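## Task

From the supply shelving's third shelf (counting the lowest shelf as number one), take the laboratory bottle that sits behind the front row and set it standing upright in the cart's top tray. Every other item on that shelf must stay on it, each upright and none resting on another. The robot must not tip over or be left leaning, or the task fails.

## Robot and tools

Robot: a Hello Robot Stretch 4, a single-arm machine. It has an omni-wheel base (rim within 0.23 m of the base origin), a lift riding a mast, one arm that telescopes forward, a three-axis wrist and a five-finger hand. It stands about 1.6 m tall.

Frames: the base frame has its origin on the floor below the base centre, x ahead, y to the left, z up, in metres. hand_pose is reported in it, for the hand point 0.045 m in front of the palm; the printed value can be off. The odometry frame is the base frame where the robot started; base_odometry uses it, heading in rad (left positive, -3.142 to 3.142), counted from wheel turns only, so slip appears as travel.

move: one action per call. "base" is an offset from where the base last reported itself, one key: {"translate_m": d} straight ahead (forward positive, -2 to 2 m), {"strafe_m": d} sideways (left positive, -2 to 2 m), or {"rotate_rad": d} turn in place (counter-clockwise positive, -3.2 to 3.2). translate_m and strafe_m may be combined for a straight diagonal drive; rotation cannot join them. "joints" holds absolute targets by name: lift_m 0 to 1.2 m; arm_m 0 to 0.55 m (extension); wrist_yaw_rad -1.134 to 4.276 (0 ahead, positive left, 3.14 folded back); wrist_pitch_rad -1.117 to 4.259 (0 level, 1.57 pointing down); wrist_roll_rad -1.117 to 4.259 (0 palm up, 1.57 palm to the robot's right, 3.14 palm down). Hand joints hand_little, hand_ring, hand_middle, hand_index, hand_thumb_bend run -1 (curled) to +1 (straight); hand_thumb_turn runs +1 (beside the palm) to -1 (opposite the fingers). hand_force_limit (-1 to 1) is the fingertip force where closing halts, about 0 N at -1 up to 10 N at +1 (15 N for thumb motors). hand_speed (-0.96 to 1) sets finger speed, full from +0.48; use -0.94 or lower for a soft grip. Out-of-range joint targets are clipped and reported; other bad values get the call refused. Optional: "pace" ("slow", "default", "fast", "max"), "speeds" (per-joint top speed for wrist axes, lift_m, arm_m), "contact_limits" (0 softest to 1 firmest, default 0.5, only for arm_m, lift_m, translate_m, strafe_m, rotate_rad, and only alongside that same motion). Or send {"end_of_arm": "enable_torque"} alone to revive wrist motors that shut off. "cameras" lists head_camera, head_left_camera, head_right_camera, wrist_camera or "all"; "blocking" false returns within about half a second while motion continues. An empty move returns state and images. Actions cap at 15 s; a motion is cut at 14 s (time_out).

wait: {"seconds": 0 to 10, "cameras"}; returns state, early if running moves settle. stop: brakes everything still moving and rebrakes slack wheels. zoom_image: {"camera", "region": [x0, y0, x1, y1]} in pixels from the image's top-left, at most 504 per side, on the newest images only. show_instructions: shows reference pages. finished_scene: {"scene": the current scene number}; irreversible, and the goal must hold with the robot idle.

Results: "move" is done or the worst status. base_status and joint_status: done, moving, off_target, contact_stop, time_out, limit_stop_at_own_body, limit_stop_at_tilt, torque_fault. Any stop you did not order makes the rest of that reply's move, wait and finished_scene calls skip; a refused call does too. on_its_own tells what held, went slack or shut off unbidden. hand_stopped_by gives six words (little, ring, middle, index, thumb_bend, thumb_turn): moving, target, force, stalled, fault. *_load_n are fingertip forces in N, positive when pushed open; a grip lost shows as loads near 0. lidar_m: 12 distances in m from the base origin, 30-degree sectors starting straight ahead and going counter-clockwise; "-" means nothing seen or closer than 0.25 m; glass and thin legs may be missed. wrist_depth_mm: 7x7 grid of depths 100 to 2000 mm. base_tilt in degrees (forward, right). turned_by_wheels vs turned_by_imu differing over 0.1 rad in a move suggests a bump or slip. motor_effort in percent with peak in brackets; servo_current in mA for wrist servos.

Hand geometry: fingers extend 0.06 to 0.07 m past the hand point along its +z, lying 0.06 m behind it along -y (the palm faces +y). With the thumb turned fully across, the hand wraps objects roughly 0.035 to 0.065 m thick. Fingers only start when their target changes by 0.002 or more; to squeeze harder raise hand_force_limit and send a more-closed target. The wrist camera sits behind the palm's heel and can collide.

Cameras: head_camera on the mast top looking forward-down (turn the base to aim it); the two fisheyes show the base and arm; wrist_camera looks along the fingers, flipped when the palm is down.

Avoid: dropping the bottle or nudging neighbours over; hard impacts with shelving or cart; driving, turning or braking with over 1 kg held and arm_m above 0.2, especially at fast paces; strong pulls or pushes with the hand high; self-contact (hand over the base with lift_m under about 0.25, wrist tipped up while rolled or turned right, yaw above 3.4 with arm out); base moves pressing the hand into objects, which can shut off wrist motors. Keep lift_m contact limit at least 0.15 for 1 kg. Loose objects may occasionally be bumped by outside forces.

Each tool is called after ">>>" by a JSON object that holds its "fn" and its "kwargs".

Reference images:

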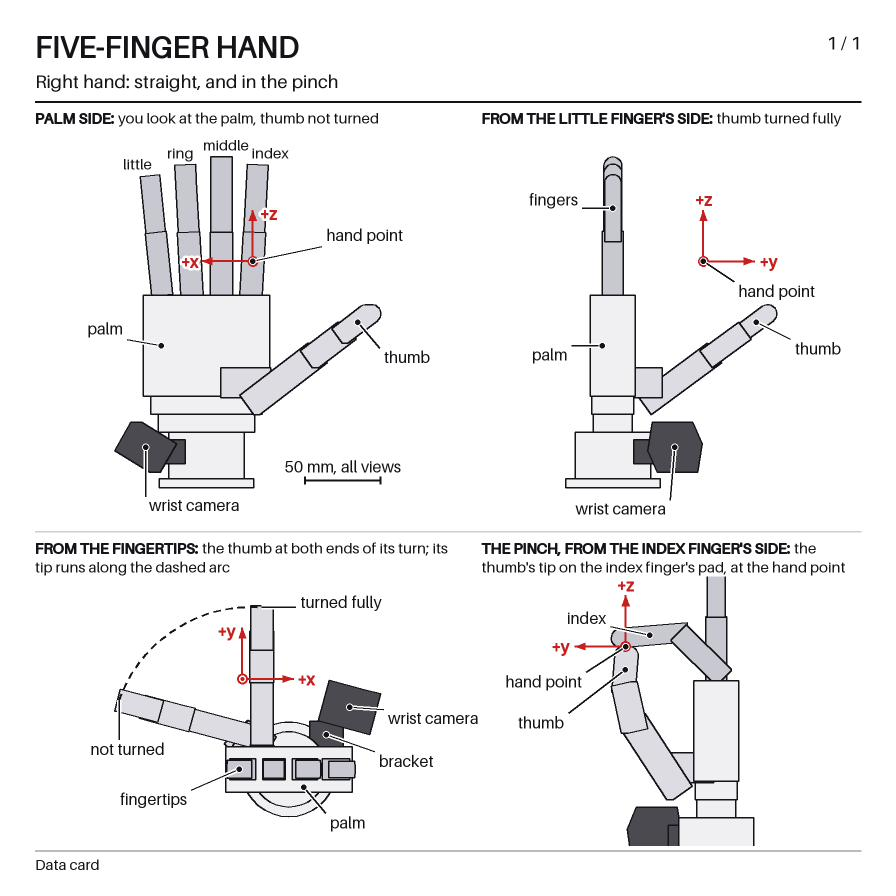

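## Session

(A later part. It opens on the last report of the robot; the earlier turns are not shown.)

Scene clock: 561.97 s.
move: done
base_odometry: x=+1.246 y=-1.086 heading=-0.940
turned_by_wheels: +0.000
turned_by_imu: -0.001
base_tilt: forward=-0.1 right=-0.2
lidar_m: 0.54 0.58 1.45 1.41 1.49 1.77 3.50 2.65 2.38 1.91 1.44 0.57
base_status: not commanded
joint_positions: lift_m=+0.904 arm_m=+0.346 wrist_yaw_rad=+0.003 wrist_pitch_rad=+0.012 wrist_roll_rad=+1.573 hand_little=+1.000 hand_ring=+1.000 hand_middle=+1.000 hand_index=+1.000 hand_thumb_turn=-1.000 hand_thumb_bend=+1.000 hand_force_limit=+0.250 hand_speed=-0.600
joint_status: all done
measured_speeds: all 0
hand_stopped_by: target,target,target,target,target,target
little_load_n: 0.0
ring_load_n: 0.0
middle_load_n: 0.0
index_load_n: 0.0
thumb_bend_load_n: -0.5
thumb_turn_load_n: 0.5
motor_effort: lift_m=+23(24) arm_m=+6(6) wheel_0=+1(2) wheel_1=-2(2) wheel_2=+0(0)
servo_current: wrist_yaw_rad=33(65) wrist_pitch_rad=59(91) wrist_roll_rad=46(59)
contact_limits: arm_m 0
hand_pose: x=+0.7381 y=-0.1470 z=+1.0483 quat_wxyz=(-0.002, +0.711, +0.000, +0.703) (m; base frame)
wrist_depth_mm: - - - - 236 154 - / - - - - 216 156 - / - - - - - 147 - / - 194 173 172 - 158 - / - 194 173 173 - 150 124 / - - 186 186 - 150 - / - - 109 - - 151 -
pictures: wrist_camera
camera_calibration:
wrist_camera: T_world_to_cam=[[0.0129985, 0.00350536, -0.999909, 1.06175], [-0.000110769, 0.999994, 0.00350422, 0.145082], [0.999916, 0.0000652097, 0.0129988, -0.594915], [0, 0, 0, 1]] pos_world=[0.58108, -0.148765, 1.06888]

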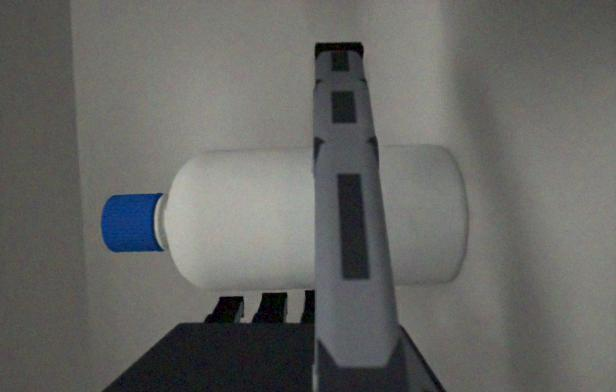

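>>> {"fn": "move", "kwargs": {"joints": {"arm_m": 0.365}, "pace": "slow", "contact_limits": {"arm_m": 0.0}, "cameras": ["wrist_camera"]}}

>>> {"fn": "move", "kwargs": {"joints": {"arm_m": 0.379}, "pace": "slow", "contact_limits": {"arm_m": 0.0}, "cameras": ["wrist_camera", "head_camera"]}}

Scene clock: 574.30 s.
move: done
base_odometry: x=+1.246 y=-1.086 heading=-0.940
turned_by_wheels: +0.000
turned_by_imu: -0.002
base_tilt: forward=-0.2 right=-0.2
lidar_m: 0.55 0.56 1.47 1.40 1.50 1.78 3.49 2.66 2.35 1.92 1.44 0.58
base_status: not commanded
joint_positions: lift_m=+0.904 arm_m=+0.365 wrist_yaw_rad=+0.003 wrist_pitch_rad=+0.012 wrist_roll_rad=+1.573 hand_little=+1.000 hand_ring=+1.000 hand_middle=+1.000 hand_index=+1.000 hand_thumb_turn=-1.000 hand_thumb_bend=+1.000 hand_force_limit=+0.250 hand_speed=-0.600
joint_status: all done
measured_speeds: all 0
hand_stopped_by: target,target,target,target,target,target
little_load_n: 0.0
ring_load_n: 0.0
middle_load_n: 0.0
index_load_n: 0.0
thumb_bend_load_n: 0.0
thumb_turn_load_n: 0.0
motor_effort: lift_m=+23(24) arm_m=+6(7) wheel_0=+2(2) wheel_1=-2(3) wheel_2=+0(1)
servo_current: wrist_yaw_rad=39(65) wrist_pitch_rad=59(78) wrist_roll_rad=52(59)
contact_limits: arm_m 0
hand_pose: x=+0.7571 y=-0.1470 z=+1.0483 quat_wxyz=(-0.002, +0.711, +0.000, +0.703) (m; base frame)
wrist_depth_mm: - - - - 235 154 - / - - - - 216 156 - / - - 164 - - 156 - / - 175 155 - - 152 - / - 174 153 153 - 151 124 / - - 166 167 - 150 - / - - 109 - - 151 -
pictures: wrist_camera
camera_calibration:
wrist_camera: T_world_to_cam=[[0.0129985, 0.00350536, -0.999909, 1.0615], [-0.000110769, 0.999994, 0.00350422, 0.145085], [0.999916, 0.0000652097, 0.0129988, -0.613913], [0, 0, 0, 1]] pos_world=[0.60008, -0.148765, 1.06888]

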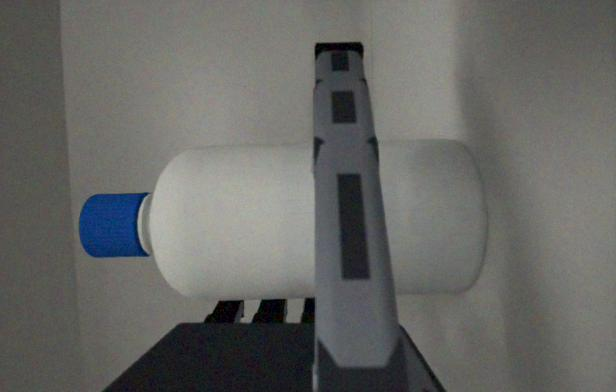

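Scene clock: 575.33 s.
move: done
base_odometry: x=+1.246 y=-1.086 heading=-0.940
turned_by_wheels: +0.000
turned_by_imu: +0.000
base_tilt: forward=-0.1 right=-0.2
lidar_m: 0.53 0.58 1.47 1.41 1.48 1.81 3.49 2.62 2.39 1.91 1.45 0.58
base_status: not commanded
joint_positions: lift_m=+0.904 arm_m=+0.379 wrist_yaw_rad=+0.003 wrist_pitch_rad=+0.012 wrist_roll_rad=+1.573 hand_little=+1.000 hand_ring=+1.000 hand_middle=+1.000 hand_index=+1.000 hand_thumb_turn=-1.000 hand_thumb_bend=+1.000 hand_force_limit=+0.250 hand_speed=-0.600
joint_status: all done
measured_speeds: all 0
hand_stopped_by: target,target,target,target,target,target
little_load_n: 0.0
ring_load_n: 0.0
middle_load_n: 0.0
index_load_n: 0.5
thumb_bend_load_n: 0.0
thumb_turn_load_n: 0.0
motor_effort: lift_m=+23(24) arm_m=+6(7) wheel_0=+2(2) wheel_1=-2(3) wheel_2=+0(1)
servo_current: wrist_yaw_rad=52(65) wrist_pitch_rad=39(85) wrist_roll_rad=52(59)
contact_limits: arm_m 0
hand_pose: x=+0.7711 y=-0.1470 z=+1.0483 quat_wxyz=(-0.002, +0.711, +0.000, +0.703) (m; base frame)
wrist_depth_mm: - - - - 234 154 - / - - - - 216 156 - / - - 152 151 157 146 - / - 149 139 138 - 139 - / - 143 138 138 - 139 123 / - - 149 149 - 150 - / - - 109 - - 151 -
pictures: head_camera, wrist_camera
camera_calibration:
wrist_camera: T_world_to_cam=[[0.0129985, 0.00350536, -0.999909, 1.06132], [-0.000110769, 0.999994, 0.00350422, 0.145086], [0.999916, 0.0000652097, 0.0129988, -0.627912], [0, 0, 0, 1]] pos_world=[0.61408, -0.148765, 1.06888]

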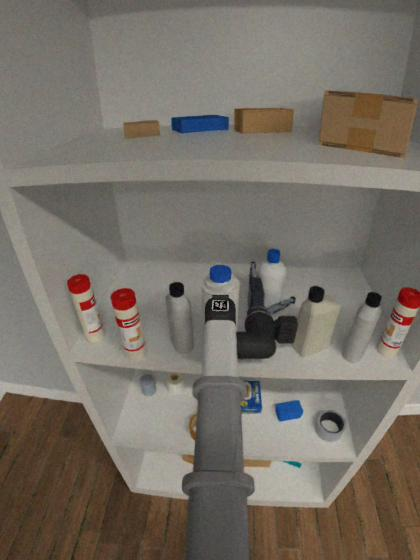

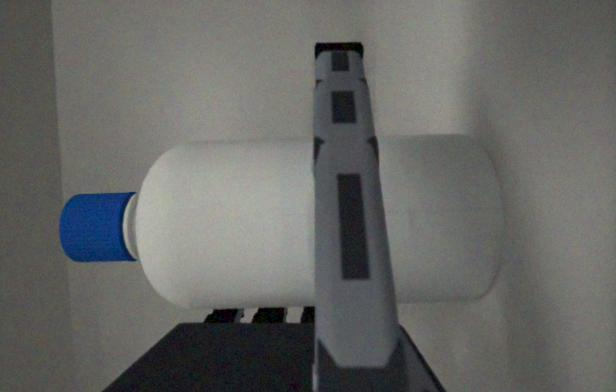

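>>> {"fn": "move", "kwargs": {"joints": {"hand_speed": -0.85, "hand_force_limit": -0.7, "hand_index": 0.3, "hand_middle": 0.3, "hand_ring": 0.3, "hand_little": 0.3}, "cameras": ["wrist_camera"]}}

Scene clock: 582.37 s.
move: done
base_odometry: x=+1.246 y=-1.086 heading=-0.940
turned_by_wheels: +0.000
turned_by_imu: -0.002
base_tilt: forward=-0.1 right=-0.2
lidar_m: 0.54 0.59 1.48 1.38 1.50 1.79 3.50 2.67 2.39 1.92 1.44 0.56
base_status: not commanded
joint_positions: lift_m=+0.904 arm_m=+0.379 wrist_yaw_rad=+0.003 wrist_pitch_rad=+0.012 wrist_roll_rad=+1.573 hand_little=+0.300 hand_ring=+0.300 hand_middle=+0.300 hand_index=+0.300 hand_thumb_turn=-1.000 hand_thumb_bend=+1.000 hand_force_limit=-0.700 hand_speed=-0.850
joint_status: all done
measured_speeds: all 0
hand_stopped_by: target,target,target,target,target,target
little_load_n: 0.0
ring_load_n: 0.0
middle_load_n: 0.0
index_load_n: 0.0
thumb_bend_load_n: -0.5
thumb_turn_load_n: 0.0
motor_effort: lift_m=+23(24) arm_m=+6(6) wheel_0=+2(2) wheel_1=-2(3) wheel_2=+0(0)
servo_current: wrist_yaw_rad=46(65) wrist_pitch_rad=72(85) wrist_roll_rad=46(59)
contact_limits: arm_m 0
hand_pose: x=+0.7711 y=-0.1470 z=+1.0483 quat_wxyz=(-0.002, +0.711, +0.000, +0.703) (m; base frame)
wrist_depth_mm: - - - - 234 154 - / - - 131 127 130 134 - / - 123 122 122 122 122 - / 144 124 122 122 123 124 - / - 130 131 136 - 139 123 / - - 156 156 - 150 - / - - 109 - - 151 -
pictures: wrist_camera
camera_calibration:
wrist_camera: T_world_to_cam=[[0.0129985, 0.00350536, -0.999909, 1.06132], [-0.000110769, 0.999994, 0.00350422, 0.145086], [0.999916, 0.0000652097, 0.0129988, -0.627912], [0, 0, 0, 1]] pos_world=[0.61408, -0.148765, 1.06888]

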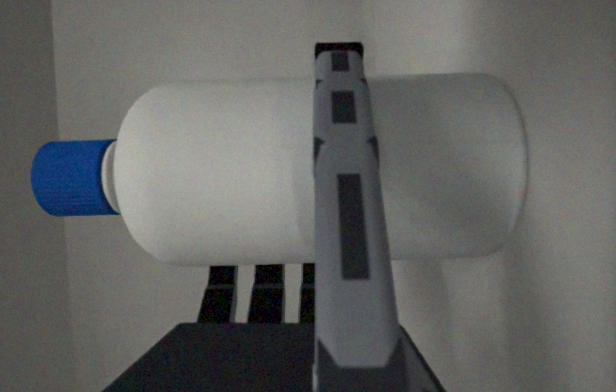

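>>> {"fn": "move", "kwargs": {"joints": {"hand_index": -0.3, "hand_middle": -0.3, "hand_ring": -0.3, "hand_little": -0.3}, "cameras": ["wrist_camera"]}}

Scene clock: 593.17 s.
move: off_target
base_odometry: x=+1.246 y=-1.086 heading=-0.940
turned_by_wheels: +0.000
turned_by_imu: -0.002
base_tilt: forward=-0.1 right=-0.2
lidar_m: 0.56 0.60 1.43 1.41 1.48 1.79 3.51 2.66 2.38 1.91 1.43 0.56
base_status: not commanded
joint_positions: lift_m=+0.904 arm_m=+0.379 wrist_yaw_rad=+0.003 wrist_pitch_rad=+0.012 wrist_roll_rad=+1.572 hand_little=+0.191 hand_ring=+0.206 hand_middle=+0.219 hand_index=+0.232 hand_thumb_turn=-1.000 hand_thumb_bend=+1.000 hand_force_limit=-0.700 hand_speed=-0.850
joint_status: hand_little off_target (ended at +0.191, target -0.300); hand_ring off_target (ended at +0.206, target -0.300); hand_middle off_target (ended at +0.219, target -0.300); hand_index off_target (ended at +0.232, target -0.300)
measured_speeds: all 0
hand_stopped_by: force,force,force,force,target,target
little_load_n: 2.0
ring_load_n: 6.0
middle_load_n: 1.5
index_load_n: 0.0
thumb_bend_load_n: 1.5
thumb_turn_load_n: 3.0
motor_effort: lift_m=+23(24) arm_m=+6(6) wheel_0=+2(2) wheel_1=-2(2) wheel_2=+0(1)
servo_current: wrist_yaw_rad=39(65) wrist_pitch_rad=72(91) wrist_roll_rad=46(52)
contact_limits: arm_m 0
hand_pose: x=+0.7711 y=-0.1470 z=+1.0483 quat_wxyz=(-0.001, +0.711, +0.000, +0.703) (m; base frame)
wrist_depth_mm: - - - - 236 154 - / - - 127 121 122 130 - / 140 118 117 117 118 118 - / 140 120 118 118 121 121 - / - - 129 137 - 139 124 / - - 155 155 - 150 - / - - 109 - - 151 -
pictures: wrist_camera
camera_calibration:
wrist_camera: T_world_to_cam=[[0.0129962, 0.00310544, -0.999911, 1.06126], [-0.000104443, 0.999995, 0.00310434, 0.14551], [0.999916, 0.000064089, 0.0129965, -0.62791], [0, 0, 0, 1]] pos_world=[0.61408, -0.148765, 1.06888]

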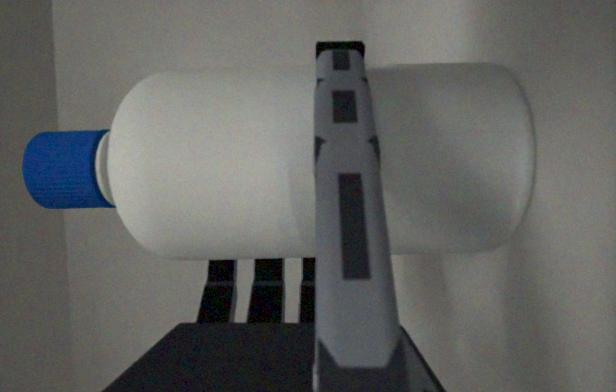

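>>> {"fn": "move", "kwargs": {"joints": {"hand_speed": -0.94, "hand_force_limit": -0.3, "hand_thumb_bend": 0.3}}}

>>> {"fn": "move", "kwargs": {"joints": {"hand_force_limit": 0.2, "hand_index": -0.5, "hand_middle": -0.5, "hand_ring": -0.5, "hand_little": -0.5}, "cameras": ["wrist_camera"]}}

Scene clock: 605.50 s.
move: off_target
base_odometry: x=+1.246 y=-1.086 heading=-0.940
turned_by_wheels: +0.000
turned_by_imu: -0.002
base_tilt: forward=-0.2 right=-0.2
lidar_m: 0.55 0.61 1.45 1.41 1.48 1.79 3.49 2.67 2.40 1.91 1.43 0.55
base_status: not commanded
joint_positions: lift_m=+0.904 arm_m=+0.379 wrist_yaw_rad=+0.003 wrist_pitch_rad=+0.012 wrist_roll_rad=+1.572 hand_little=+0.191 hand_ring=+0.206 hand_middle=+0.219 hand_index=+0.232 hand_thumb_turn=-1.000 hand_thumb_bend=+0.993 hand_force_limit=-0.300 hand_speed=-0.940
joint_status: hand_thumb_bend off_target (ended at +0.993, target +0.300); the others done
measured_speeds: all 0
hand_stopped_by: force,force,force,force,force,target
little_load_n: 2.5
ring_load_n: 6.5
middle_load_n: 1.5
index_load_n: 0.5
thumb_bend_load_n: 5.5
thumb_turn_load_n: 3.0
motor_effort: lift_m=+23(24) arm_m=+6(6) wheel_0=+2(2) wheel_1=-2(3) wheel_2=+0(1)
servo_current: wrist_yaw_rad=52(59) wrist_pitch_rad=59(91) wrist_roll_rad=59(59)
contact_limits: arm_m 0
hand_pose: x=+0.7711 y=-0.1470 z=+1.0483 quat_wxyz=(-0.001, +0.711, +0.000, +0.703) (m; base frame)
wrist_depth_mm: - - - - 236 154 - / - - 127 121 122 130 - / 140 118 117 118 118 118 - / 141 121 118 119 121 121 - / - - 129 137 - 139 124 / - - 155 155 - 150 - / - - 109 - - 151 -
pictures: none

Scene clock: 606.47 s.
move: off_target
base_odometry: x=+1.246 y=-1.086 heading=-0.940
turned_by_wheels: +0.000
turned_by_imu: +0.000
base_tilt: forward=-0.1 right=-0.3
lidar_m: 0.53 0.59 1.44 1.41 1.49 1.80 3.48 2.68 2.37 1.90 1.44 0.57
base_status: not commanded
joint_positions: lift_m=+0.904 arm_m=+0.379 wrist_yaw_rad=+0.003 wrist_pitch_rad=+0.012 wrist_roll_rad=+1.572 hand_little=+0.175 hand_ring=+0.206 hand_middle=+0.204 hand_index=+0.212 hand_thumb_turn=-1.000 hand_thumb_bend=+0.994 hand_force_limit=+0.200 hand_speed=-0.940
joint_status: hand_little off_target (ended at +0.175, target -0.500); hand_ring off_target (ended at +0.206, target -0.500); hand_middle off_target (ended at +0.204, target -0.500); hand_index off_target (ended at +0.212, target -0.500); the others done
measured_speeds: all 0
hand_stopped_by: force,force,force,force,force,target
little_load_n: 5.5
ring_load_n: 1.5
middle_load_n: 7.0
index_load_n: 7.0
thumb_bend_load_n: 7.5
thumb_turn_load_n: 3.5
motor_effort: lift_m=+23(24) arm_m=+5(6) wheel_0=+1(2) wheel_1=-2(2) wheel_2=+0(1)
servo_current: wrist_yaw_rad=46(65) wrist_pitch_rad=72(85) wrist_roll_rad=39(52)
contact_limits: arm_m 0
hand_pose: x=+0.7711 y=-0.1470 z=+1.0483 quat_wxyz=(-0.001, +0.711, +0.000, +0.703) (m; base frame)
wrist_depth_mm: - - - - 235 154 - / - - 126 120 122 129 - / 139 118 117 117 118 118 - / 140 120 118 118 120 121 - / - - 129 137 - 134 124 / - - 155 154 - 150 - / - - 109 - - 151 -
pictures: wrist_camera
camera_calibration:
wrist_camera: T_world_to_cam=[[0.0129962, 0.00310544, -0.999911, 1.06126], [-0.000104443, 0.999995, 0.00310434, 0.14551], [0.999916, 0.000064089, 0.0129965, -0.62791], [0, 0, 0, 1]] pos_world=[0.61408, -0.148765, 1.06888]

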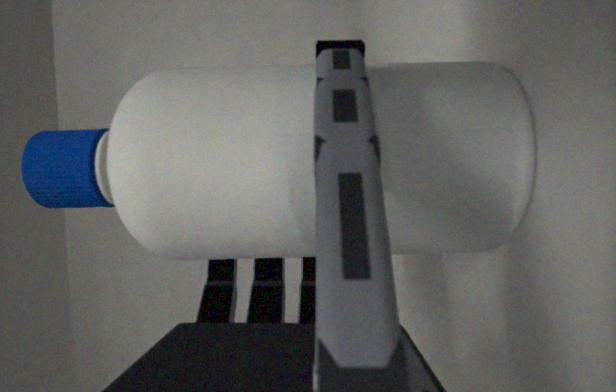

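>>> {"fn": "move", "kwargs": {"joints": {"lift_m": 0.914}, "speeds": {"lift_m": 0.02}, "cameras": ["wrist_camera"]}}

Scene clock: 610.67 s.
move: done
base_odometry: x=+1.246 y=-1.086 heading=-0.940
turned_by_wheels: +0.000
turned_by_imu: -0.002
base_tilt: forward=-0.1 right=-0.3
lidar_m: 0.55 0.59 1.45 1.38 1.49 1.79 3.49 2.67 2.36 1.92 1.43 0.56
base_status: not commanded
joint_positions: lift_m=+0.914 arm_m=+0.379 wrist_yaw_rad=+0.003 wrist_pitch_rad=+0.012 wrist_roll_rad=+1.572 hand_little=+0.175 hand_ring=+0.205 hand_middle=+0.204 hand_index=+0.212 hand_thumb_turn=-1.000 hand_thumb_bend=+0.994 hand_force_limit=+0.200 hand_speed=-0.940
joint_status: all done
measured_speeds: all 0
hand_stopped_by: force,force,force,force,force,target
little_load_n: 4.5
ring_load_n: 0.5
middle_load_n: 7.0
index_load_n: 8.0
thumb_bend_load_n: 7.5
thumb_turn_load_n: 6.5
motor_effort: lift_m=+25(28) arm_m=+6(6) wheel_0=+2(2) wheel_1=-2(3) wheel_2=+0(0)
servo_current: wrist_yaw_rad=52(52) wrist_pitch_rad=65(85) wrist_roll_rad=46(52)
contact_limits: arm_m 0
hand_pose: x=+0.7711 y=-0.1470 z=+1.0582 quat_wxyz=(-0.001, +0.711, +0.000, +0.703) (m; base frame)
wrist_depth_mm: - - - - 366 169 - / - - 125 120 122 129 - / 139 117 117 117 117 118 - / 140 120 118 118 120 121 - / - - 135 137 - 145 - / - - 155 155 - 165 - / - - 109 - - 156 -
pictures: wrist_camera
camera_calibration:
wrist_camera: T_world_to_cam=[[0.0129962, 0.00310544, -0.999911, 1.07116], [-0.000104443, 0.999995, 0.00310434, 0.145479], [0.999916, 0.000064089, 0.0129965, -0.628039], [0, 0, 0, 1]] pos_world=[0.61408, -0.148765, 1.07878]

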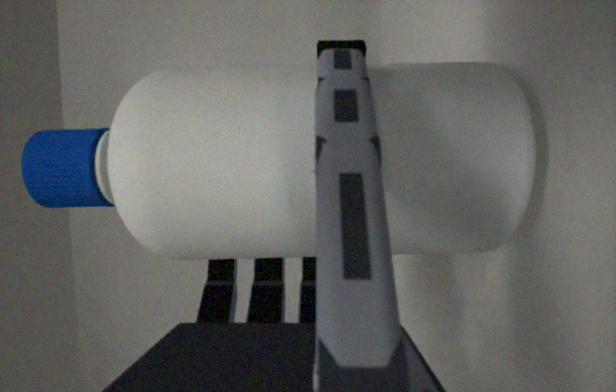

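>>> {"fn": "move", "kwargs": {"joints": {"arm_m": 0.334}, "speeds": {"arm_m": 0.06}, "contact_limits": {"arm_m": 0.0}, "cameras": ["wrist_camera", "head_camera"]}}

Scene clock: 629.73 s.
move: done
base_odometry: x=+1.246 y=-1.086 heading=-0.940
turned_by_wheels: +0.000
turned_by_imu: -0.002
base_tilt: forward=-0.1 right=-0.2
lidar_m: 0.55 0.59 1.44 1.40 1.50 1.78 3.49 2.66 2.39 1.91 1.45 0.57
base_status: not commanded
joint_positions: lift_m=+0.914 arm_m=+0.334 wrist_yaw_rad=+0.003 wrist_pitch_rad=+0.012 wrist_roll_rad=+1.572 hand_little=+0.175 hand_ring=+0.205 hand_middle=+0.204 hand_index=+0.212 hand_thumb_turn=-1.000 hand_thumb_bend=+0.994 hand_force_limit=+0.200 hand_speed=-0.940
joint_status: all done
measured_speeds: all 0
hand_stopped_by: force,force,force,force,force,target
little_load_n: 4.0
ring_load_n: 0.5
middle_load_n: 7.0
index_load_n: 8.0
thumb_bend_load_n: 7.0
thumb_turn_load_n: 6.5
motor_effort: lift_m=+24(25) arm_m=-6(7) wheel_0=+2(2) wheel_1=-2(3) wheel_2=+0(0)
servo_current: wrist_yaw_rad=46(59) wrist_pitch_rad=52(78) wrist_roll_rad=39(52)
contact_limits: arm_m 0
hand_pose: x=+0.7266 y=-0.1470 z=+1.0582 quat_wxyz=(-0.001, +0.711, +0.000, +0.703) (m; base frame)
wrist_depth_mm: - - - - 433 169 - / - - 126 120 122 129 - / 139 117 117 117 117 118 - / 140 120 118 118 120 121 - / - - 135 137 - 145 - / - - 155 155 - 166 - / - - 109 - - 156 -
pictures: head_camera, wrist_camera
camera_calibration:
wrist_camera: T_world_to_cam=[[0.0129962, 0.00310544, -0.999911, 1.07174], [-0.000104443, 0.999995, 0.00310434, 0.145475], [0.999916, 0.000064089, 0.0129965, -0.583442], [0, 0, 0, 1]] pos_world=[0.56948, -0.148765, 1.07878]

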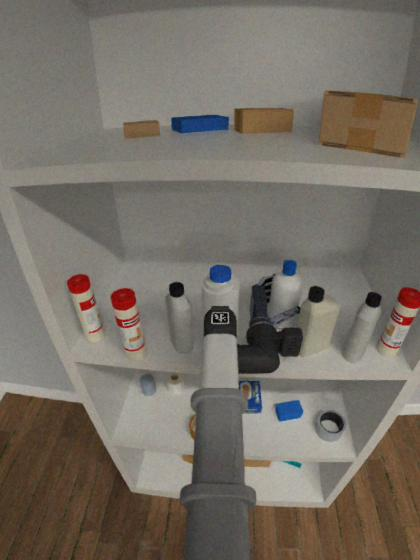

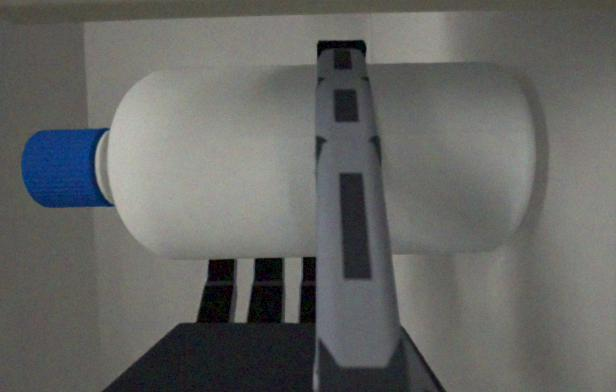

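>>> {"fn": "move", "kwargs": {"joints": {"lift_m": 0.908}, "speeds": {"lift_m": 0.02}}}

>>> {"fn": "move", "kwargs": {"base": {"strafe_m": 0.036}, "pace": "slow", "contact_limits": {"strafe_m": 0.3}, "cameras": ["wrist_camera", "head_camera"]}}

Scene clock: 638.17 s.
move: done
base_odometry: x=+1.246 y=-1.086 heading=-0.940
turned_by_wheels: +0.000
turned_by_imu: -0.001
base_tilt: forward=-0.1 right=-0.2
lidar_m: 0.54 0.60 1.45 1.40 1.48 1.78 3.49 2.66 2.35 1.92 1.46 0.57
base_status: not commanded
joint_positions: lift_m=+0.908 arm_m=+0.334 wrist_yaw_rad=+0.003 wrist_pitch_rad=+0.012 wrist_roll_rad=+1.572 hand_little=+0.175 hand_ring=+0.205 hand_middle=+0.204 hand_index=+0.212 hand_thumb_turn=-1.000 hand_thumb_bend=+0.994 hand_force_limit=+0.200 hand_speed=-0.940
joint_status: all done
measured_speeds: all 0
hand_stopped_by: force,force,force,force,force,target
little_load_n: 4.5
ring_load_n: 0.5
middle_load_n: 7.0
index_load_n: 8.0
thumb_bend_load_n: 7.5
thumb_turn_load_n: 6.5
motor_effort: lift_m=+17(23) arm_m=-6(6) wheel_0=+2(2) wheel_1=-2(3) wheel_2=+0(0)
servo_current: wrist_yaw_rad=59(59) wrist_pitch_rad=72(85) wrist_roll_rad=59(59)
contact_limits: arm_m 0
hand_pose: x=+0.7266 y=-0.1470 z=+1.0528 quat_wxyz=(-0.001, +0.711, +0.000, +0.703) (m; base frame)
wrist_depth_mm: - - - - 240 169 - / - - 125 120 122 129 - / 139 117 117 117 118 118 - / 140 120 118 118 120 121 - / - - 135 137 - 136 128 / - - 155 155 - 155 - / - - 109 - - 156 -
pictures: none

Scene clock: 639.57 s.
move: done
base_odometry: x=+1.275 y=-1.065 heading=-0.940
turned_by_wheels: +0.000
turned_by_imu: -0.001
base_tilt: forward=-0.1 right=-0.2
lidar_m: 0.55 0.60 1.42 1.36 1.45 1.76 3.49 2.69 2.40 1.95 0.76 0.58
base_status: done
joint_positions: lift_m=+0.908 arm_m=+0.334 wrist_yaw_rad=+0.003 wrist_pitch_rad=+0.012 wrist_roll_rad=+1.572 hand_little=+0.175 hand_ring=+0.205 hand_middle=+0.204 hand_index=+0.212 hand_thumb_turn=-1.000 hand_thumb_bend=+0.994 hand_force_limit=+0.200 hand_speed=-0.940
joint_status: not commanded
measured_speeds: all 0
hand_stopped_by: force,force,force,force,force,target
little_load_n: 4.5
ring_load_n: 0.5
middle_load_n: 7.0
index_load_n: 8.0
thumb_bend_load_n: 7.5
thumb_turn_load_n: 7.0
motor_effort: lift_m=+17(18) arm_m=-6(6) wheel_0=-1(12) wheel_1=+1(5) wheel_2=+0(3)
servo_current: wrist_yaw_rad=46(65) wrist_pitch_rad=52(91) wrist_roll_rad=46(59)
contact_limits: arm_m 0; strafe_m 0.3
hand_pose: x=+0.7265 y=-0.1470 z=+1.0528 quat_wxyz=(-0.001, +0.711, +0.000, +0.703) (m; base frame)
wrist_depth_mm: - - - - 238 168 - / - - 125 120 122 130 - / 139 117 117 117 118 118 - / 140 120 118 118 120 121 - / - - 135 138 - 136 128 / - - 155 155 - 154 - / - - 109 - - 156 -
pictures: head_camera, wrist_camera
camera_calibration:
wrist_camera: T_world_to_cam=[[0.0129962, 0.00310544, -0.999911, 1.06644], [-0.000104443, 0.999995, 0.00310434, 0.145491], [0.999916, 0.000064089, 0.0129965, -0.583374], [0, 0, 0, 1]] pos_world=[0.56948, -0.148765, 1.07348]

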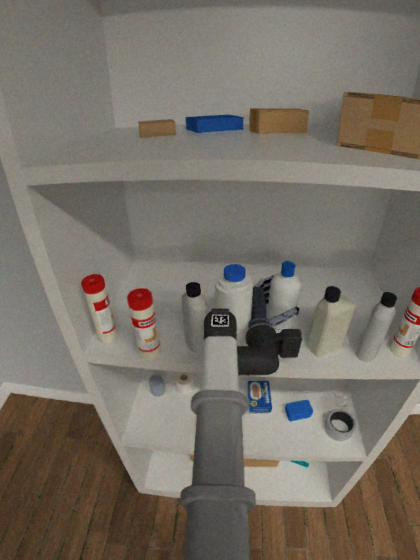

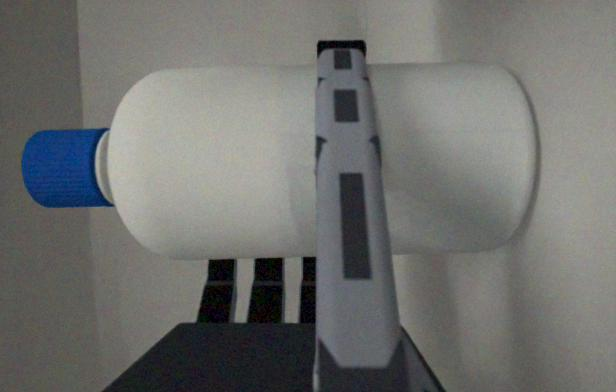

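>>> {"fn": "move", "kwargs": {"joints": {"lift_m": 0.916}, "speeds": {"lift_m": 0.02}}}

>>> {"fn": "move", "kwargs": {"joints": {"arm_m": 0.27}, "speeds": {"arm_m": 0.06}, "contact_limits": {"arm_m": 0.0}, "cameras": ["wrist_camera", "head_camera"]}}

Scene clock: 646.20 s.
move: done
base_odometry: x=+1.275 y=-1.065 heading=-0.940
turned_by_wheels: +0.000
turned_by_imu: -0.001
base_tilt: forward=-0.1 right=-0.2
lidar_m: 0.56 0.58 1.41 1.36 1.44 1.77 3.49 2.68 2.40 1.95 0.74 0.58
base_status: not commanded
joint_positions: lift_m=+0.916 arm_m=+0.334 wrist_yaw_rad=+0.003 wrist_pitch_rad=+0.012 wrist_roll_rad=+1.572 hand_little=+0.175 hand_ring=+0.205 hand_middle=+0.204 hand_index=+0.212 hand_thumb_turn=-1.000 hand_thumb_bend=+0.994 hand_force_limit=+0.200 hand_speed=-0.940
joint_status: all done
measured_speeds: all 0
hand_stopped_by: force,force,force,force,force,target
little_load_n: 4.5
ring_load_n: 0.5
middle_load_n: 7.0
index_load_n: 8.0
thumb_bend_load_n: 7.0
thumb_turn_load_n: 6.5
motor_effort: lift_m=+25(27) arm_m=-6(6) wheel_0=-1(1) wheel_1=+1(2) wheel_2=-1(1)
servo_current: wrist_yaw_rad=65(65) wrist_pitch_rad=72(78) wrist_roll_rad=46(52)
contact_limits: arm_m 0; strafe_m 0.3
hand_pose: x=+0.7265 y=-0.1470 z=+1.0602 quat_wxyz=(-0.001, +0.711, +0.000, +0.703) (m; base frame)
wrist_depth_mm: - - - - 239 173 - / - - 125 120 122 130 - / 139 117 117 117 118 118 - / 142 120 118 118 120 121 - / - - 135 137 - 148 - / - - 155 155 - 159 - / - - 110 - - 160 -
pictures: none

Scene clock: 647.70 s.
move: done
base_odometry: x=+1.275 y=-1.065 heading=-0.940
turned_by_wheels: +0.000
turned_by_imu: -0.001
base_tilt: forward=-0.1 right=-0.2
lidar_m: 0.56 0.59 1.42 1.36 1.45 1.75 3.45 2.67 2.41 1.96 0.78 0.56
base_status: not commanded
joint_positions: lift_m=+0.916 arm_m=+0.270 wrist_yaw_rad=+0.003 wrist_pitch_rad=+0.012 wrist_roll_rad=+1.572 hand_little=+0.175 hand_ring=+0.205 hand_middle=+0.204 hand_index=+0.212 hand_thumb_turn=-1.000 hand_thumb_bend=+0.994 hand_force_limit=+0.200 hand_speed=-0.940
joint_status: all done
measured_speeds: all 0
hand_stopped_by: force,force,force,force,force,target
little_load_n: 4.5
ring_load_n: 0.5
middle_load_n: 7.0
index_load_n: 8.0
thumb_bend_load_n: 7.0
thumb_turn_load_n: 6.5
motor_effort: lift_m=+25(25) arm_m=-6(8) wheel_0=-1(1) wheel_1=+1(1) wheel_2=-1(1)
servo_current: wrist_yaw_rad=46(65) wrist_pitch_rad=65(91) wrist_roll_rad=52(52)
contact_limits: arm_m 0; strafe_m 0.3
hand_pose: x=+0.6626 y=-0.1470 z=+1.0602 quat_wxyz=(-0.001, +0.711, +0.000, +0.703) (m; base frame)
wrist_depth_mm: - - - - 240 174 - / - - 125 120 122 129 131 / 139 117 117 117 117 118 - / 143 121 118 118 121 121 - / - - 135 138 - 148 - / - - 155 155 - 160 - / - - 109 - - 160 -
pictures: head_camera, wrist_camera
camera_calibration:
wrist_camera: T_world_to_cam=[[0.0129962, 0.00310544, -0.999911, 1.07457], [-0.000104443, 0.999995, 0.00310434, 0.145462], [0.999916, 0.000064089, 0.0129965, -0.519474], [0, 0, 0, 1]] pos_world=[0.50548, -0.148765, 1.08078]

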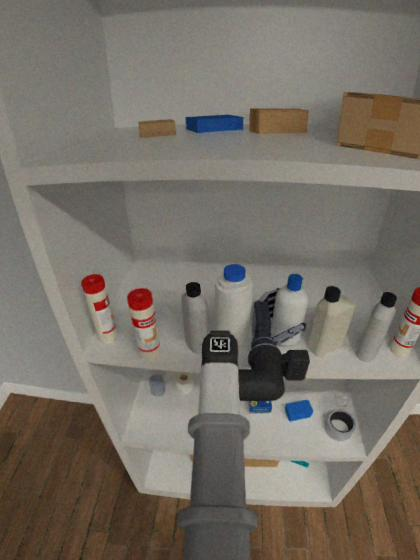

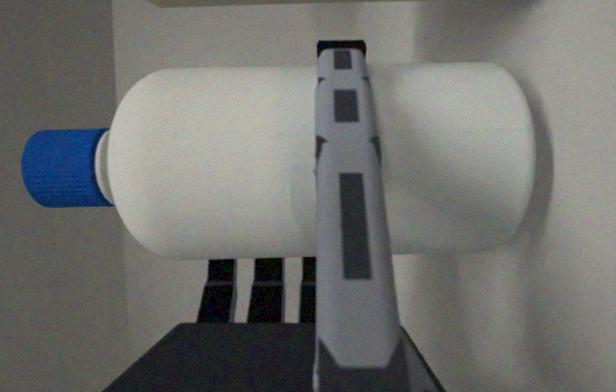

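>>> {"fn": "move", "kwargs": {"joints": {"arm_m": 0.02}, "speeds": {"arm_m": 0.08}, "contact_limits": {"arm_m": 0.0}, "cameras": ["wrist_camera", "head_camera"]}}

Scene clock: 655.33 s.
move: done
base_odometry: x=+1.275 y=-1.065 heading=-0.940
turned_by_wheels: +0.000
turned_by_imu: -0.003
base_tilt: forward=-0.1 right=-0.2
lidar_m: 0.55 0.61 1.41 1.36 1.44 1.79 3.48 2.68 2.39 1.95 0.77 0.39
base_status: not commanded
joint_positions: lift_m=+0.916 arm_m=+0.020 wrist_yaw_rad=+0.003 wrist_pitch_rad=+0.012 wrist_roll_rad=+1.572 hand_little=+0.175 hand_ring=+0.205 hand_middle=+0.204 hand_index=+0.212 hand_thumb_turn=-1.000 hand_thumb_bend=+0.994 hand_force_limit=+0.200 hand_speed=-0.940
joint_status: all done
measured_speeds: all 0
hand_stopped_by: force,force,force,force,force,target
little_load_n: 4.0
ring_load_n: 0.5
middle_load_n: 7.0
index_load_n: 8.0
thumb_bend_load_n: 7.0
thumb_turn_load_n: 6.5
motor_effort: lift_m=+24(25) arm_m=-6(8) wheel_0=-1(1) wheel_1=+1(2) wheel_2=+0(1)
servo_current: wrist_yaw_rad=46(65) wrist_pitch_rad=65(85) wrist_roll_rad=46(59)
contact_limits: arm_m 0; strafe_m 0.3
hand_pose: x=+0.4125 y=-0.1470 z=+1.0602 quat_wxyz=(-0.001, +0.711, +0.000, +0.703) (m; base frame)
wrist_depth_mm: - - - 368 - - 732 / - - 126 120 122 129 - / 141 117 117 117 118 118 - / 142 120 118 118 120 121 - / - - 135 138 - 133 778 / - - 160 155 - - 778 / - - 109 - - - 778
pictures: head_camera, wrist_camera
camera_calibration:
wrist_camera: T_world_to_cam=[[0.0129965, 0.00310413, -0.999911, 1.07782], [-0.0000044368, 0.999995, 0.00310433, 0.14541], [0.999916, -0.0000359091, 0.0129965, -0.26951], [0, 0, 0, 1]] pos_world=[0.255479, -0.148765, 1.08078]

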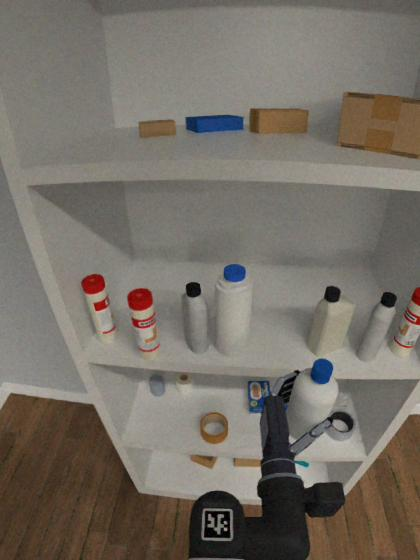

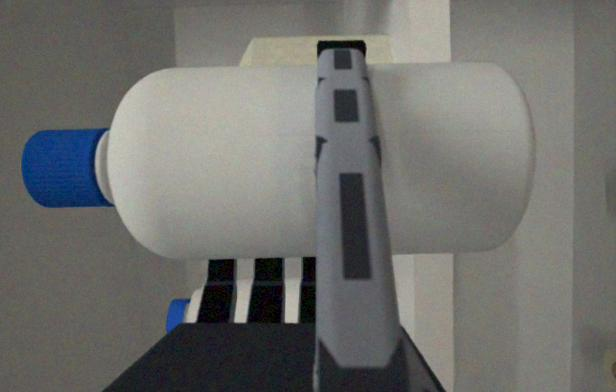

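>>> {"fn": "move", "kwargs": {"base": {"translate_m": -0.6}}}

>>> {"fn": "move", "kwargs": {"base": {"rotate_rad": -1.571}, "pace": "slow", "cameras": ["head_camera", "head_right_camera"]}}

Scene clock: 673.67 s.
move: done
base_odometry: x=+0.921 y=-0.580 heading=-0.940
turned_by_wheels: +0.000
turned_by_imu: -0.001
base_tilt: forward=-0.2 right=-0.2
lidar_m: 1.16 1.24 1.43 1.38 1.37 1.63 2.81 2.94 2.08 1.99 2.05 0.41
base_status: done
joint_positions: lift_m=+0.916 arm_m=+0.020 wrist_yaw_rad=+0.003 wrist_pitch_rad=+0.012 wrist_roll_rad=+1.572 hand_little=+0.175 hand_ring=+0.205 hand_middle=+0.204 hand_index=+0.212 hand_thumb_turn=-1.000 hand_thumb_bend=+0.994 hand_force_limit=+0.200 hand_speed=-0.940
joint_status: not commanded
measured_speeds: all 0
hand_stopped_by: force,force,force,force,force,target
little_load_n: 4.0
ring_load_n: 0.5
middle_load_n: 7.0
index_load_n: 8.0
thumb_bend_load_n: 7.5
thumb_turn_load_n: 6.5
motor_effort: lift_m=+24(25) arm_m=-6(6) wheel_0=+1(11) wheel_1=+1(6) wheel_2=-1(12)
servo_current: wrist_yaw_rad=59(65) wrist_pitch_rad=65(98) wrist_roll_rad=52(59)
contact_limits: arm_m 0
hand_pose: x=+0.4125 y=-0.1470 z=+1.0602 quat_wxyz=(-0.001, +0.711, +0.000, +0.703) (m; base frame)
wrist_depth_mm: - - - - - - - / - - 125 120 122 129 - / 139 117 117 117 118 118 - / 142 120 118 118 120 121 - / - 131 135 138 - 134 - / - - 155 155 - - - / - - 109 - - - -
pictures: none

Scene clock: 676.53 s.
move: done
base_odometry: x=+0.921 y=-0.580 heading=-2.511
turned_by_wheels: -1.571
turned_by_imu: -1.557
base_tilt: forward=-0.2 right=-0.2
lidar_m: 1.97 2.02 1.21 1.14 1.24 1.44 1.38 1.36 1.60 2.82 2.89 0.42
base_status: done
joint_positions: lift_m=+0.916 arm_m=+0.020 wrist_yaw_rad=+0.002 wrist_pitch_rad=+0.012 wrist_roll_rad=+1.572 hand_little=+0.175 hand_ring=+0.205 hand_middle=+0.204 hand_index=+0.212 hand_thumb_turn=-1.000 hand_thumb_bend=+0.994 hand_force_limit=+0.200 hand_speed=-0.940
joint_status: not commanded
measured_speeds: all 0
hand_stopped_by: force,force,force,force,force,target
little_load_n: 4.5
ring_load_n: 0.5
middle_load_n: 7.0
index_load_n: 8.0
thumb_bend_load_n: 7.0
thumb_turn_load_n: 6.5
motor_effort: lift_m=+24(25) arm_m=-6(6) wheel_0=+1(10) wheel_1=+1(6) wheel_2=+2(10)
servo_current: wrist_yaw_rad=52(72) wrist_pitch_rad=59(85) wrist_roll_rad=46(59)
contact_limits: arm_m 0
hand_pose: x=+0.4125 y=-0.1470 z=+1.0603 quat_wxyz=(-0.001, +0.711, +0.000, +0.703) (m; base frame)
wrist_depth_mm: - - - - - 1863 1464 / - - 131 120 122 129 1464 / 142 118 117 117 118 118 - / 142 122 118 118 120 121 - / - - 136 137 - 134 1499 / - - 167 156 - - 1576 / - - 109 - - - 1537
pictures: head_camera, head_right_camera

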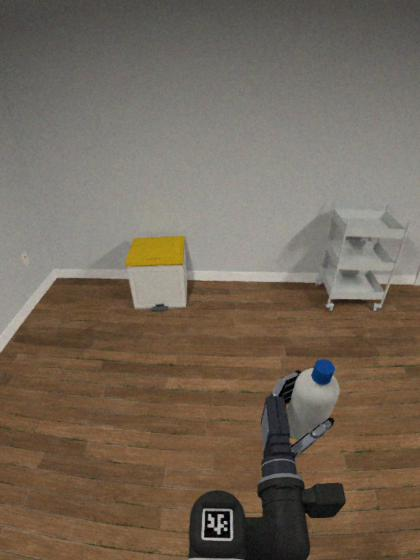

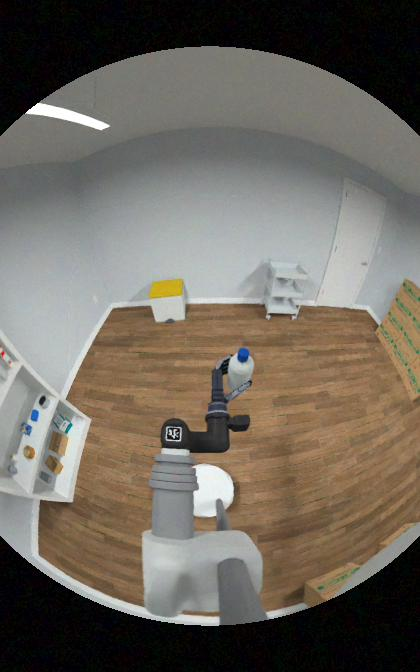

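>>> {"fn": "move", "kwargs": {"base": {"translate_m": 1.0, "strafe_m": -0.9}, "contact_limits": {"translate_m": 0.2}, "cameras": ["head_camera", "wrist_camera"]}}

Scene clock: 702.70 s.
move: done
base_odometry: x=-0.418 y=-0.443 heading=-2.511
turned_by_wheels: +0.000
turned_by_imu: -0.005
base_tilt: forward=-0.1 right=-0.2
lidar_m: 0.89 1.38 1.52 2.13 2.14 2.54 2.12 2.25 1.97 1.87 1.79 0.42
base_status: done
joint_positions: lift_m=+0.916 arm_m=+0.020 wrist_yaw_rad=+0.002 wrist_pitch_rad=+0.012 wrist_roll_rad=+1.572 hand_little=+0.175 hand_ring=+0.205 hand_middle=+0.204 hand_index=+0.212 hand_thumb_turn=-1.000 hand_thumb_bend=+0.994 hand_force_limit=+0.200 hand_speed=-0.940
joint_status: not commanded
measured_speeds: all 0
hand_stopped_by: force,force,force,force,force,target
little_load_n: 4.0
ring_load_n: 0.5
middle_load_n: 7.0
index_load_n: 8.5
thumb_bend_load_n: 7.0
thumb_turn_load_n: 6.5
motor_effort: lift_m=+24(25) arm_m=-6(6) wheel_0=-2(11) wheel_1=-1(6) wheel_2=+1(10)
servo_current: wrist_yaw_rad=52(65) wrist_pitch_rad=72(91) wrist_roll_rad=46(59)
contact_limits: arm_m 0; translate_m 0.2
hand_pose: x=+0.4125 y=-0.1470 z=+1.0603 quat_wxyz=(-0.001, +0.711, +0.000, +0.703) (m; base frame)
wrist_depth_mm: - - - - - - - / - - 125 120 122 129 - / 139 117 117 117 118 118 - / 139 120 118 118 120 121 - / - - 135 137 - 133 - / - - 155 155 - - - / - - 109 - - - -
pictures: head_camera, wrist_camera
camera_calibration:
wrist_camera: T_world_to_cam=[[0.0129968, 0.00310282, -0.999911, 1.07792], [0.0000955693, 0.999995, 0.00310433, 0.145385], [0.999916, -0.000135907, 0.0129965, -0.269525], [0, 0, 0, 1]] pos_world=[0.255479, -0.148765, 1.08088]

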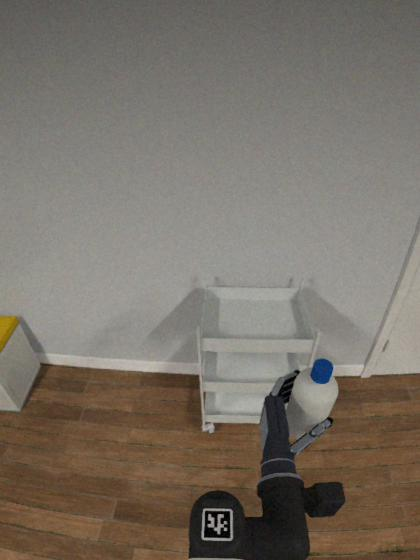

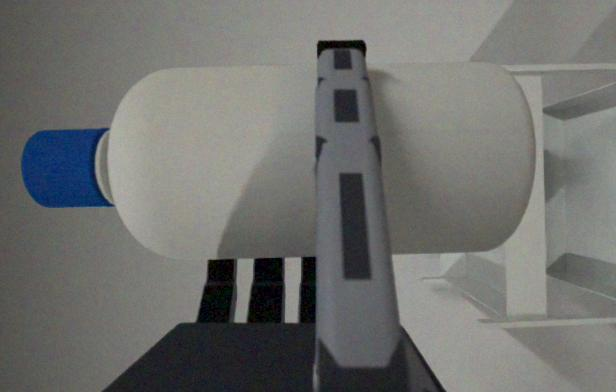

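>>> {"fn": "move", "kwargs": {"base": {"translate_m": 0.45, "strafe_m": -0.037}, "contact_limits": {"translate_m": 0.2}}}

>>> {"fn": "move", "kwargs": {"joints": {"arm_m": 0.25}, "pace": "slow", "contact_limits": {"arm_m": 0.0}}}

>>> {"fn": "move", "kwargs": {"joints": {"lift_m": 0.7}, "pace": "slow", "contact_limits": {"lift_m": 0.1}, "cameras": ["head_camera", "wrist_camera"]}}

Scene clock: 722.47 s.
move: done
base_odometry: x=-0.803 y=-0.679 heading=-2.511
turned_by_wheels: +0.000
turned_by_imu: -0.003
base_tilt: forward=-0.1 right=-0.2
lidar_m: 0.44 0.49 1.26 2.53 2.29 2.99 2.58 2.69 1.94 1.86 1.20 0.40
base_status: done
joint_positions: lift_m=+0.916 arm_m=+0.020 wrist_yaw_rad=+0.002 wrist_pitch_rad=+0.012 wrist_roll_rad=+1.572 hand_little=+0.175 hand_ring=+0.205 hand_middle=+0.204 hand_index=+0.212 hand_thumb_turn=-1.000 hand_thumb_bend=+0.994 hand_force_limit=+0.200 hand_speed=-0.940
joint_status: not commanded
measured_speeds: all 0
hand_stopped_by: force,force,force,force,force,target
little_load_n: 4.0
ring_load_n: 1.0
middle_load_n: 7.0
index_load_n: 8.0
thumb_bend_load_n: 7.5
thumb_turn_load_n: 6.5
motor_effort: lift_m=+24(24) arm_m=-5(6) wheel_0=+0(12) wheel_1=+1(6) wheel_2=+0(11)
servo_current: wrist_yaw_rad=52(65) wrist_pitch_rad=78(85) wrist_roll_rad=46(65)
contact_limits: arm_m 0; translate_m 0.2
hand_pose: x=+0.4125 y=-0.1470 z=+1.0603 quat_wxyz=(-0.001, +0.711, +0.000, +0.703) (m; base frame)
wrist_depth_mm: - - - - - - - / - - 125 120 122 129 535 / 139 117 117 117 118 118 530 / 140 120 118 118 120 121 - / - - 135 137 - 133 535 / - - 155 155 - - 544 / - - 109 - - - -
pictures: none

Scene clock: 726.07 s.
move: done
base_odometry: x=-0.803 y=-0.679 heading=-2.511
turned_by_wheels: +0.000
turned_by_imu: -0.001
base_tilt: forward=-0.1 right=-0.2
lidar_m: 0.43 0.49 1.29 2.54 2.28 3.00 2.57 2.70 1.94 1.88 1.18 0.45
base_status: not commanded
joint_positions: lift_m=+0.916 arm_m=+0.250 wrist_yaw_rad=+0.002 wrist_pitch_rad=+0.012 wrist_roll_rad=+1.572 hand_little=+0.175 hand_ring=+0.205 hand_middle=+0.204 hand_index=+0.212 hand_thumb_turn=-1.000 hand_thumb_bend=+0.994 hand_force_limit=+0.200 hand_speed=-0.940
joint_status: all done
measured_speeds: all 0
hand_stopped_by: force,force,force,force,force,target
little_load_n: 4.0
ring_load_n: 0.5
middle_load_n: 7.0
index_load_n: 8.0
thumb_bend_load_n: 7.0
thumb_turn_load_n: 6.5
motor_effort: lift_m=+24(24) arm_m=+6(8) wheel_0=+0(1) wheel_1=+1(1) wheel_2=+0(1)
servo_current: wrist_yaw_rad=52(65) wrist_pitch_rad=65(85) wrist_roll_rad=39(59)
contact_limits: arm_m 0; translate_m 0.2
hand_pose: x=+0.6421 y=-0.1470 z=+1.0603 quat_wxyz=(-0.001, +0.711, +0.000, +0.703) (m; base frame)
wrist_depth_mm: 384 387 387 389 389 389 394 / 387 387 131 120 122 130 392 / 387 118 117 117 118 118 - / 387 122 118 118 120 121 - / 392 394 135 138 - 144 397 / 389 392 163 155 - 397 397 / 392 392 109 - - - 399
pictures: none

Scene clock: 728.53 s.
move: done
base_odometry: x=-0.803 y=-0.679 heading=-2.511
turned_by_wheels: +0.000
turned_by_imu: -0.001
base_tilt: forward=-0.1 right=-0.2
lidar_m: 0.43 0.43 1.28 2.54 2.28 2.99 2.56 2.70 1.95 1.88 1.19 0.46
base_status: not commanded
joint_positions: lift_m=+0.700 arm_m=+0.250 wrist_yaw_rad=+0.002 wrist_pitch_rad=+0.012 wrist_roll_rad=+1.572 hand_little=+0.175 hand_ring=+0.205 hand_middle=+0.204 hand_index=+0.212 hand_thumb_turn=-1.000 hand_thumb_bend=+0.994 hand_force_limit=+0.200 hand_speed=-0.940
joint_status: all done
measured_speeds: all 0
hand_stopped_by: force,force,force,force,force,target
little_load_n: 4.0
ring_load_n: 0.5
middle_load_n: 7.0
index_load_n: 8.0
thumb_bend_load_n: 7.5
thumb_turn_load_n: 6.5
motor_effort: lift_m=+17(23) arm_m=+6(6) wheel_0=+1(1) wheel_1=+0(1) wheel_2=+0(0)
servo_current: wrist_yaw_rad=59(59) wrist_pitch_rad=59(91) wrist_roll_rad=46(59)
contact_limits: arm_m 0; lift_m 0.1; translate_m 0.2
hand_pose: x=+0.6421 y=-0.1470 z=+0.8449 quat_wxyz=(-0.001, +0.711, +0.000, +0.703) (m; base frame)
wrist_depth_mm: 384 389 389 387 389 301 287 / 387 384 131 120 122 129 289 / 387 118 117 117 118 118 - / 387 122 118 118 120 121 278 / 387 392 135 137 - 145 296 / 389 392 163 155 - 307 306 / 392 392 109 - - - 298
pictures: head_camera, wrist_camera
camera_calibration:
wrist_camera: T_world_to_cam=[[0.0129968, 0.00310282, -0.999911, 0.859558], [0.0000955693, 0.999995, 0.00310433, 0.146031], [0.999916, -0.000135907, 0.0129965, -0.496207], [0, 0, 0, 1]] pos_world=[0.484979, -0.148765, 0.865477]

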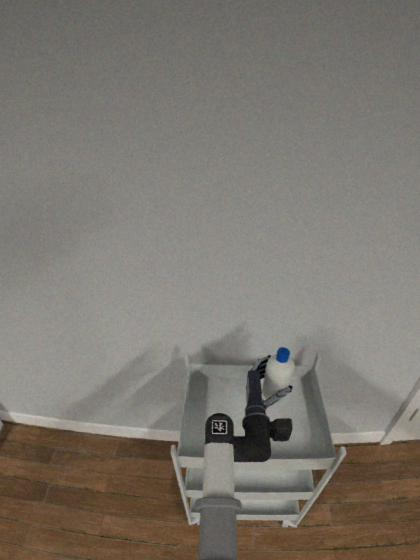

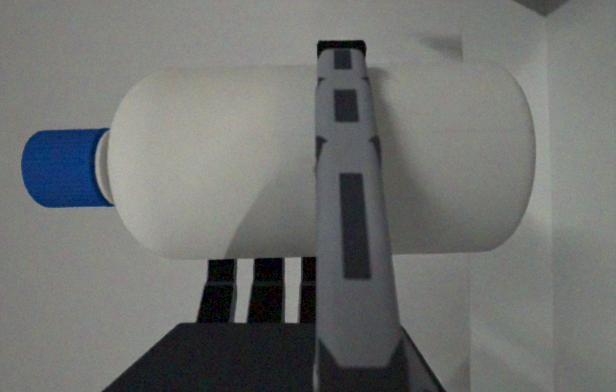

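>>> {"fn": "move", "kwargs": {"joints": {"arm_m": 0.3}, "pace": "slow", "contact_limits": {"arm_m": 0.0}}}

>>> {"fn": "move", "kwargs": {"joints": {"lift_m": 0.6}, "pace": "slow", "contact_limits": {"lift_m": 0.0}, "cameras": ["head_camera", "wrist_camera"]}}

Scene clock: 746.37 s.
move: done
base_odometry: x=-0.803 y=-0.679 heading=-2.511
turned_by_wheels: +0.000
turned_by_imu: -0.002
base_tilt: forward=-0.1 right=-0.2
lidar_m: 0.43 0.49 1.30 2.55 2.30 2.96 2.57 2.71 1.94 1.85 1.21 0.46
base_status: not commanded
joint_positions: lift_m=+0.700 arm_m=+0.300 wrist_yaw_rad=+0.002 wrist_pitch_rad=+0.012 wrist_roll_rad=+1.572 hand_little=+0.175 hand_ring=+0.205 hand_middle=+0.204 hand_index=+0.212 hand_thumb_turn=-1.000 hand_thumb_bend=+0.994 hand_force_limit=+0.200 hand_speed=-0.940
joint_status: all done
measured_speeds: all 0
hand_stopped_by: force,force,force,force,force,target
little_load_n: 4.0
ring_load_n: 0.5
middle_load_n: 7.0
index_load_n: 8.0
thumb_bend_load_n: 7.5
thumb_turn_load_n: 6.5
motor_effort: lift_m=+17(17) arm_m=+6(7) wheel_0=+0(1) wheel_1=+1(1) wheel_2=+0(0)
servo_current: wrist_yaw_rad=52(59) wrist_pitch_rad=59(91) wrist_roll_rad=39(59)
contact_limits: arm_m 0; lift_m 0.1; translate_m 0.2
hand_pose: x=+0.6921 y=-0.1470 z=+0.8449 quat_wxyz=(-0.001, +0.711, +0.000, +0.703) (m; base frame)
wrist_depth_mm: 336 336 338 336 340 340 252 / 338 336 131 120 122 129 253 / 336 118 117 117 118 118 - / 340 122 118 118 120 121 - / 340 340 135 137 - 143 253 / 338 340 164 155 - 254 253 / 340 342 109 - - 254 255
pictures: none

Scene clock: 748.07 s.
move: done
base_odometry: x=-0.803 y=-0.679 heading=-2.511
turned_by_wheels: +0.000
turned_by_imu: -0.001
base_tilt: forward=-0.1 right=-0.3
lidar_m: 0.43 0.49 1.29 2.53 2.28 2.98 2.56 2.69 1.95 1.88 1.19 0.48
base_status: not commanded
joint_positions: lift_m=+0.600 arm_m=+0.300 wrist_yaw_rad=+0.002 wrist_pitch_rad=+0.012 wrist_roll_rad=+1.572 hand_little=+0.175 hand_ring=+0.205 hand_middle=+0.204 hand_index=+0.212 hand_thumb_turn=-1.000 hand_thumb_bend=+0.994 hand_force_limit=+0.200 hand_speed=-0.940
joint_status: all done
measured_speeds: all 0
hand_stopped_by: force,force,force,force,force,target
little_load_n: 4.0
ring_load_n: 0.5
middle_load_n: 7.0
index_load_n: 8.0
thumb_bend_load_n: 7.5
thumb_turn_load_n: 6.5
motor_effort: lift_m=+17(21) arm_m=+6(6) wheel_0=+0(1) wheel_1=+1(1) wheel_2=+0(1)
servo_current: wrist_yaw_rad=46(65) wrist_pitch_rad=59(78) wrist_roll_rad=46(59)
contact_limits: arm_m 0; lift_m 0; translate_m 0.2
hand_pose: x=+0.6921 y=-0.1470 z=+0.7449 quat_wxyz=(-0.001, +0.711, +0.000, +0.703) (m; base frame)
wrist_depth_mm: 338 338 340 336 250 213 149 / 338 340 131 120 122 129 150 / 336 118 117 117 118 118 - / 336 122 118 118 120 121 145 / 340 340 135 137 - 146 154 / 342 342 163 155 - 195 154 / 342 342 109 - - 185 155
pictures: head_camera, wrist_camera
camera_calibration:
wrist_camera: T_world_to_cam=[[0.0129968, 0.00310282, -0.999911, 0.758917], [0.0000955693, 0.999995, 0.00310433, 0.146337], [0.999916, -0.000135907, 0.0129965, -0.544903], [0, 0, 0, 1]] pos_world=[0.534979, -0.148765, 0.765477]

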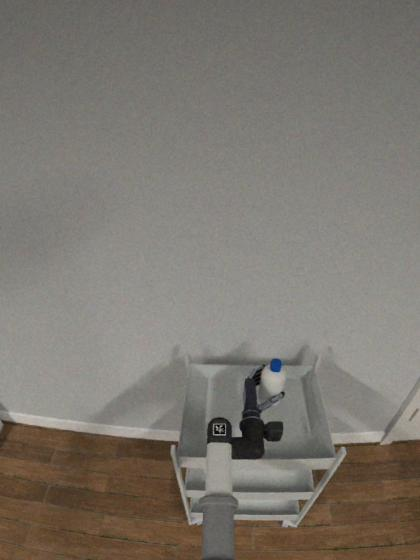

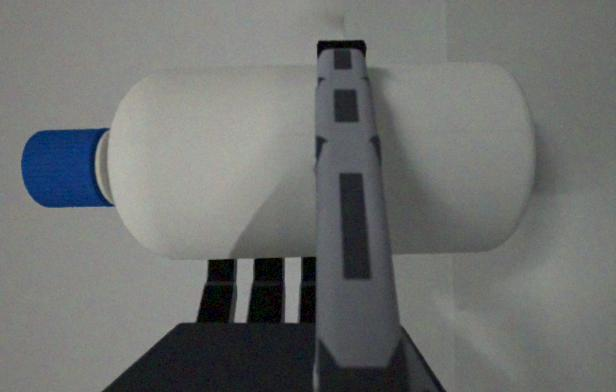

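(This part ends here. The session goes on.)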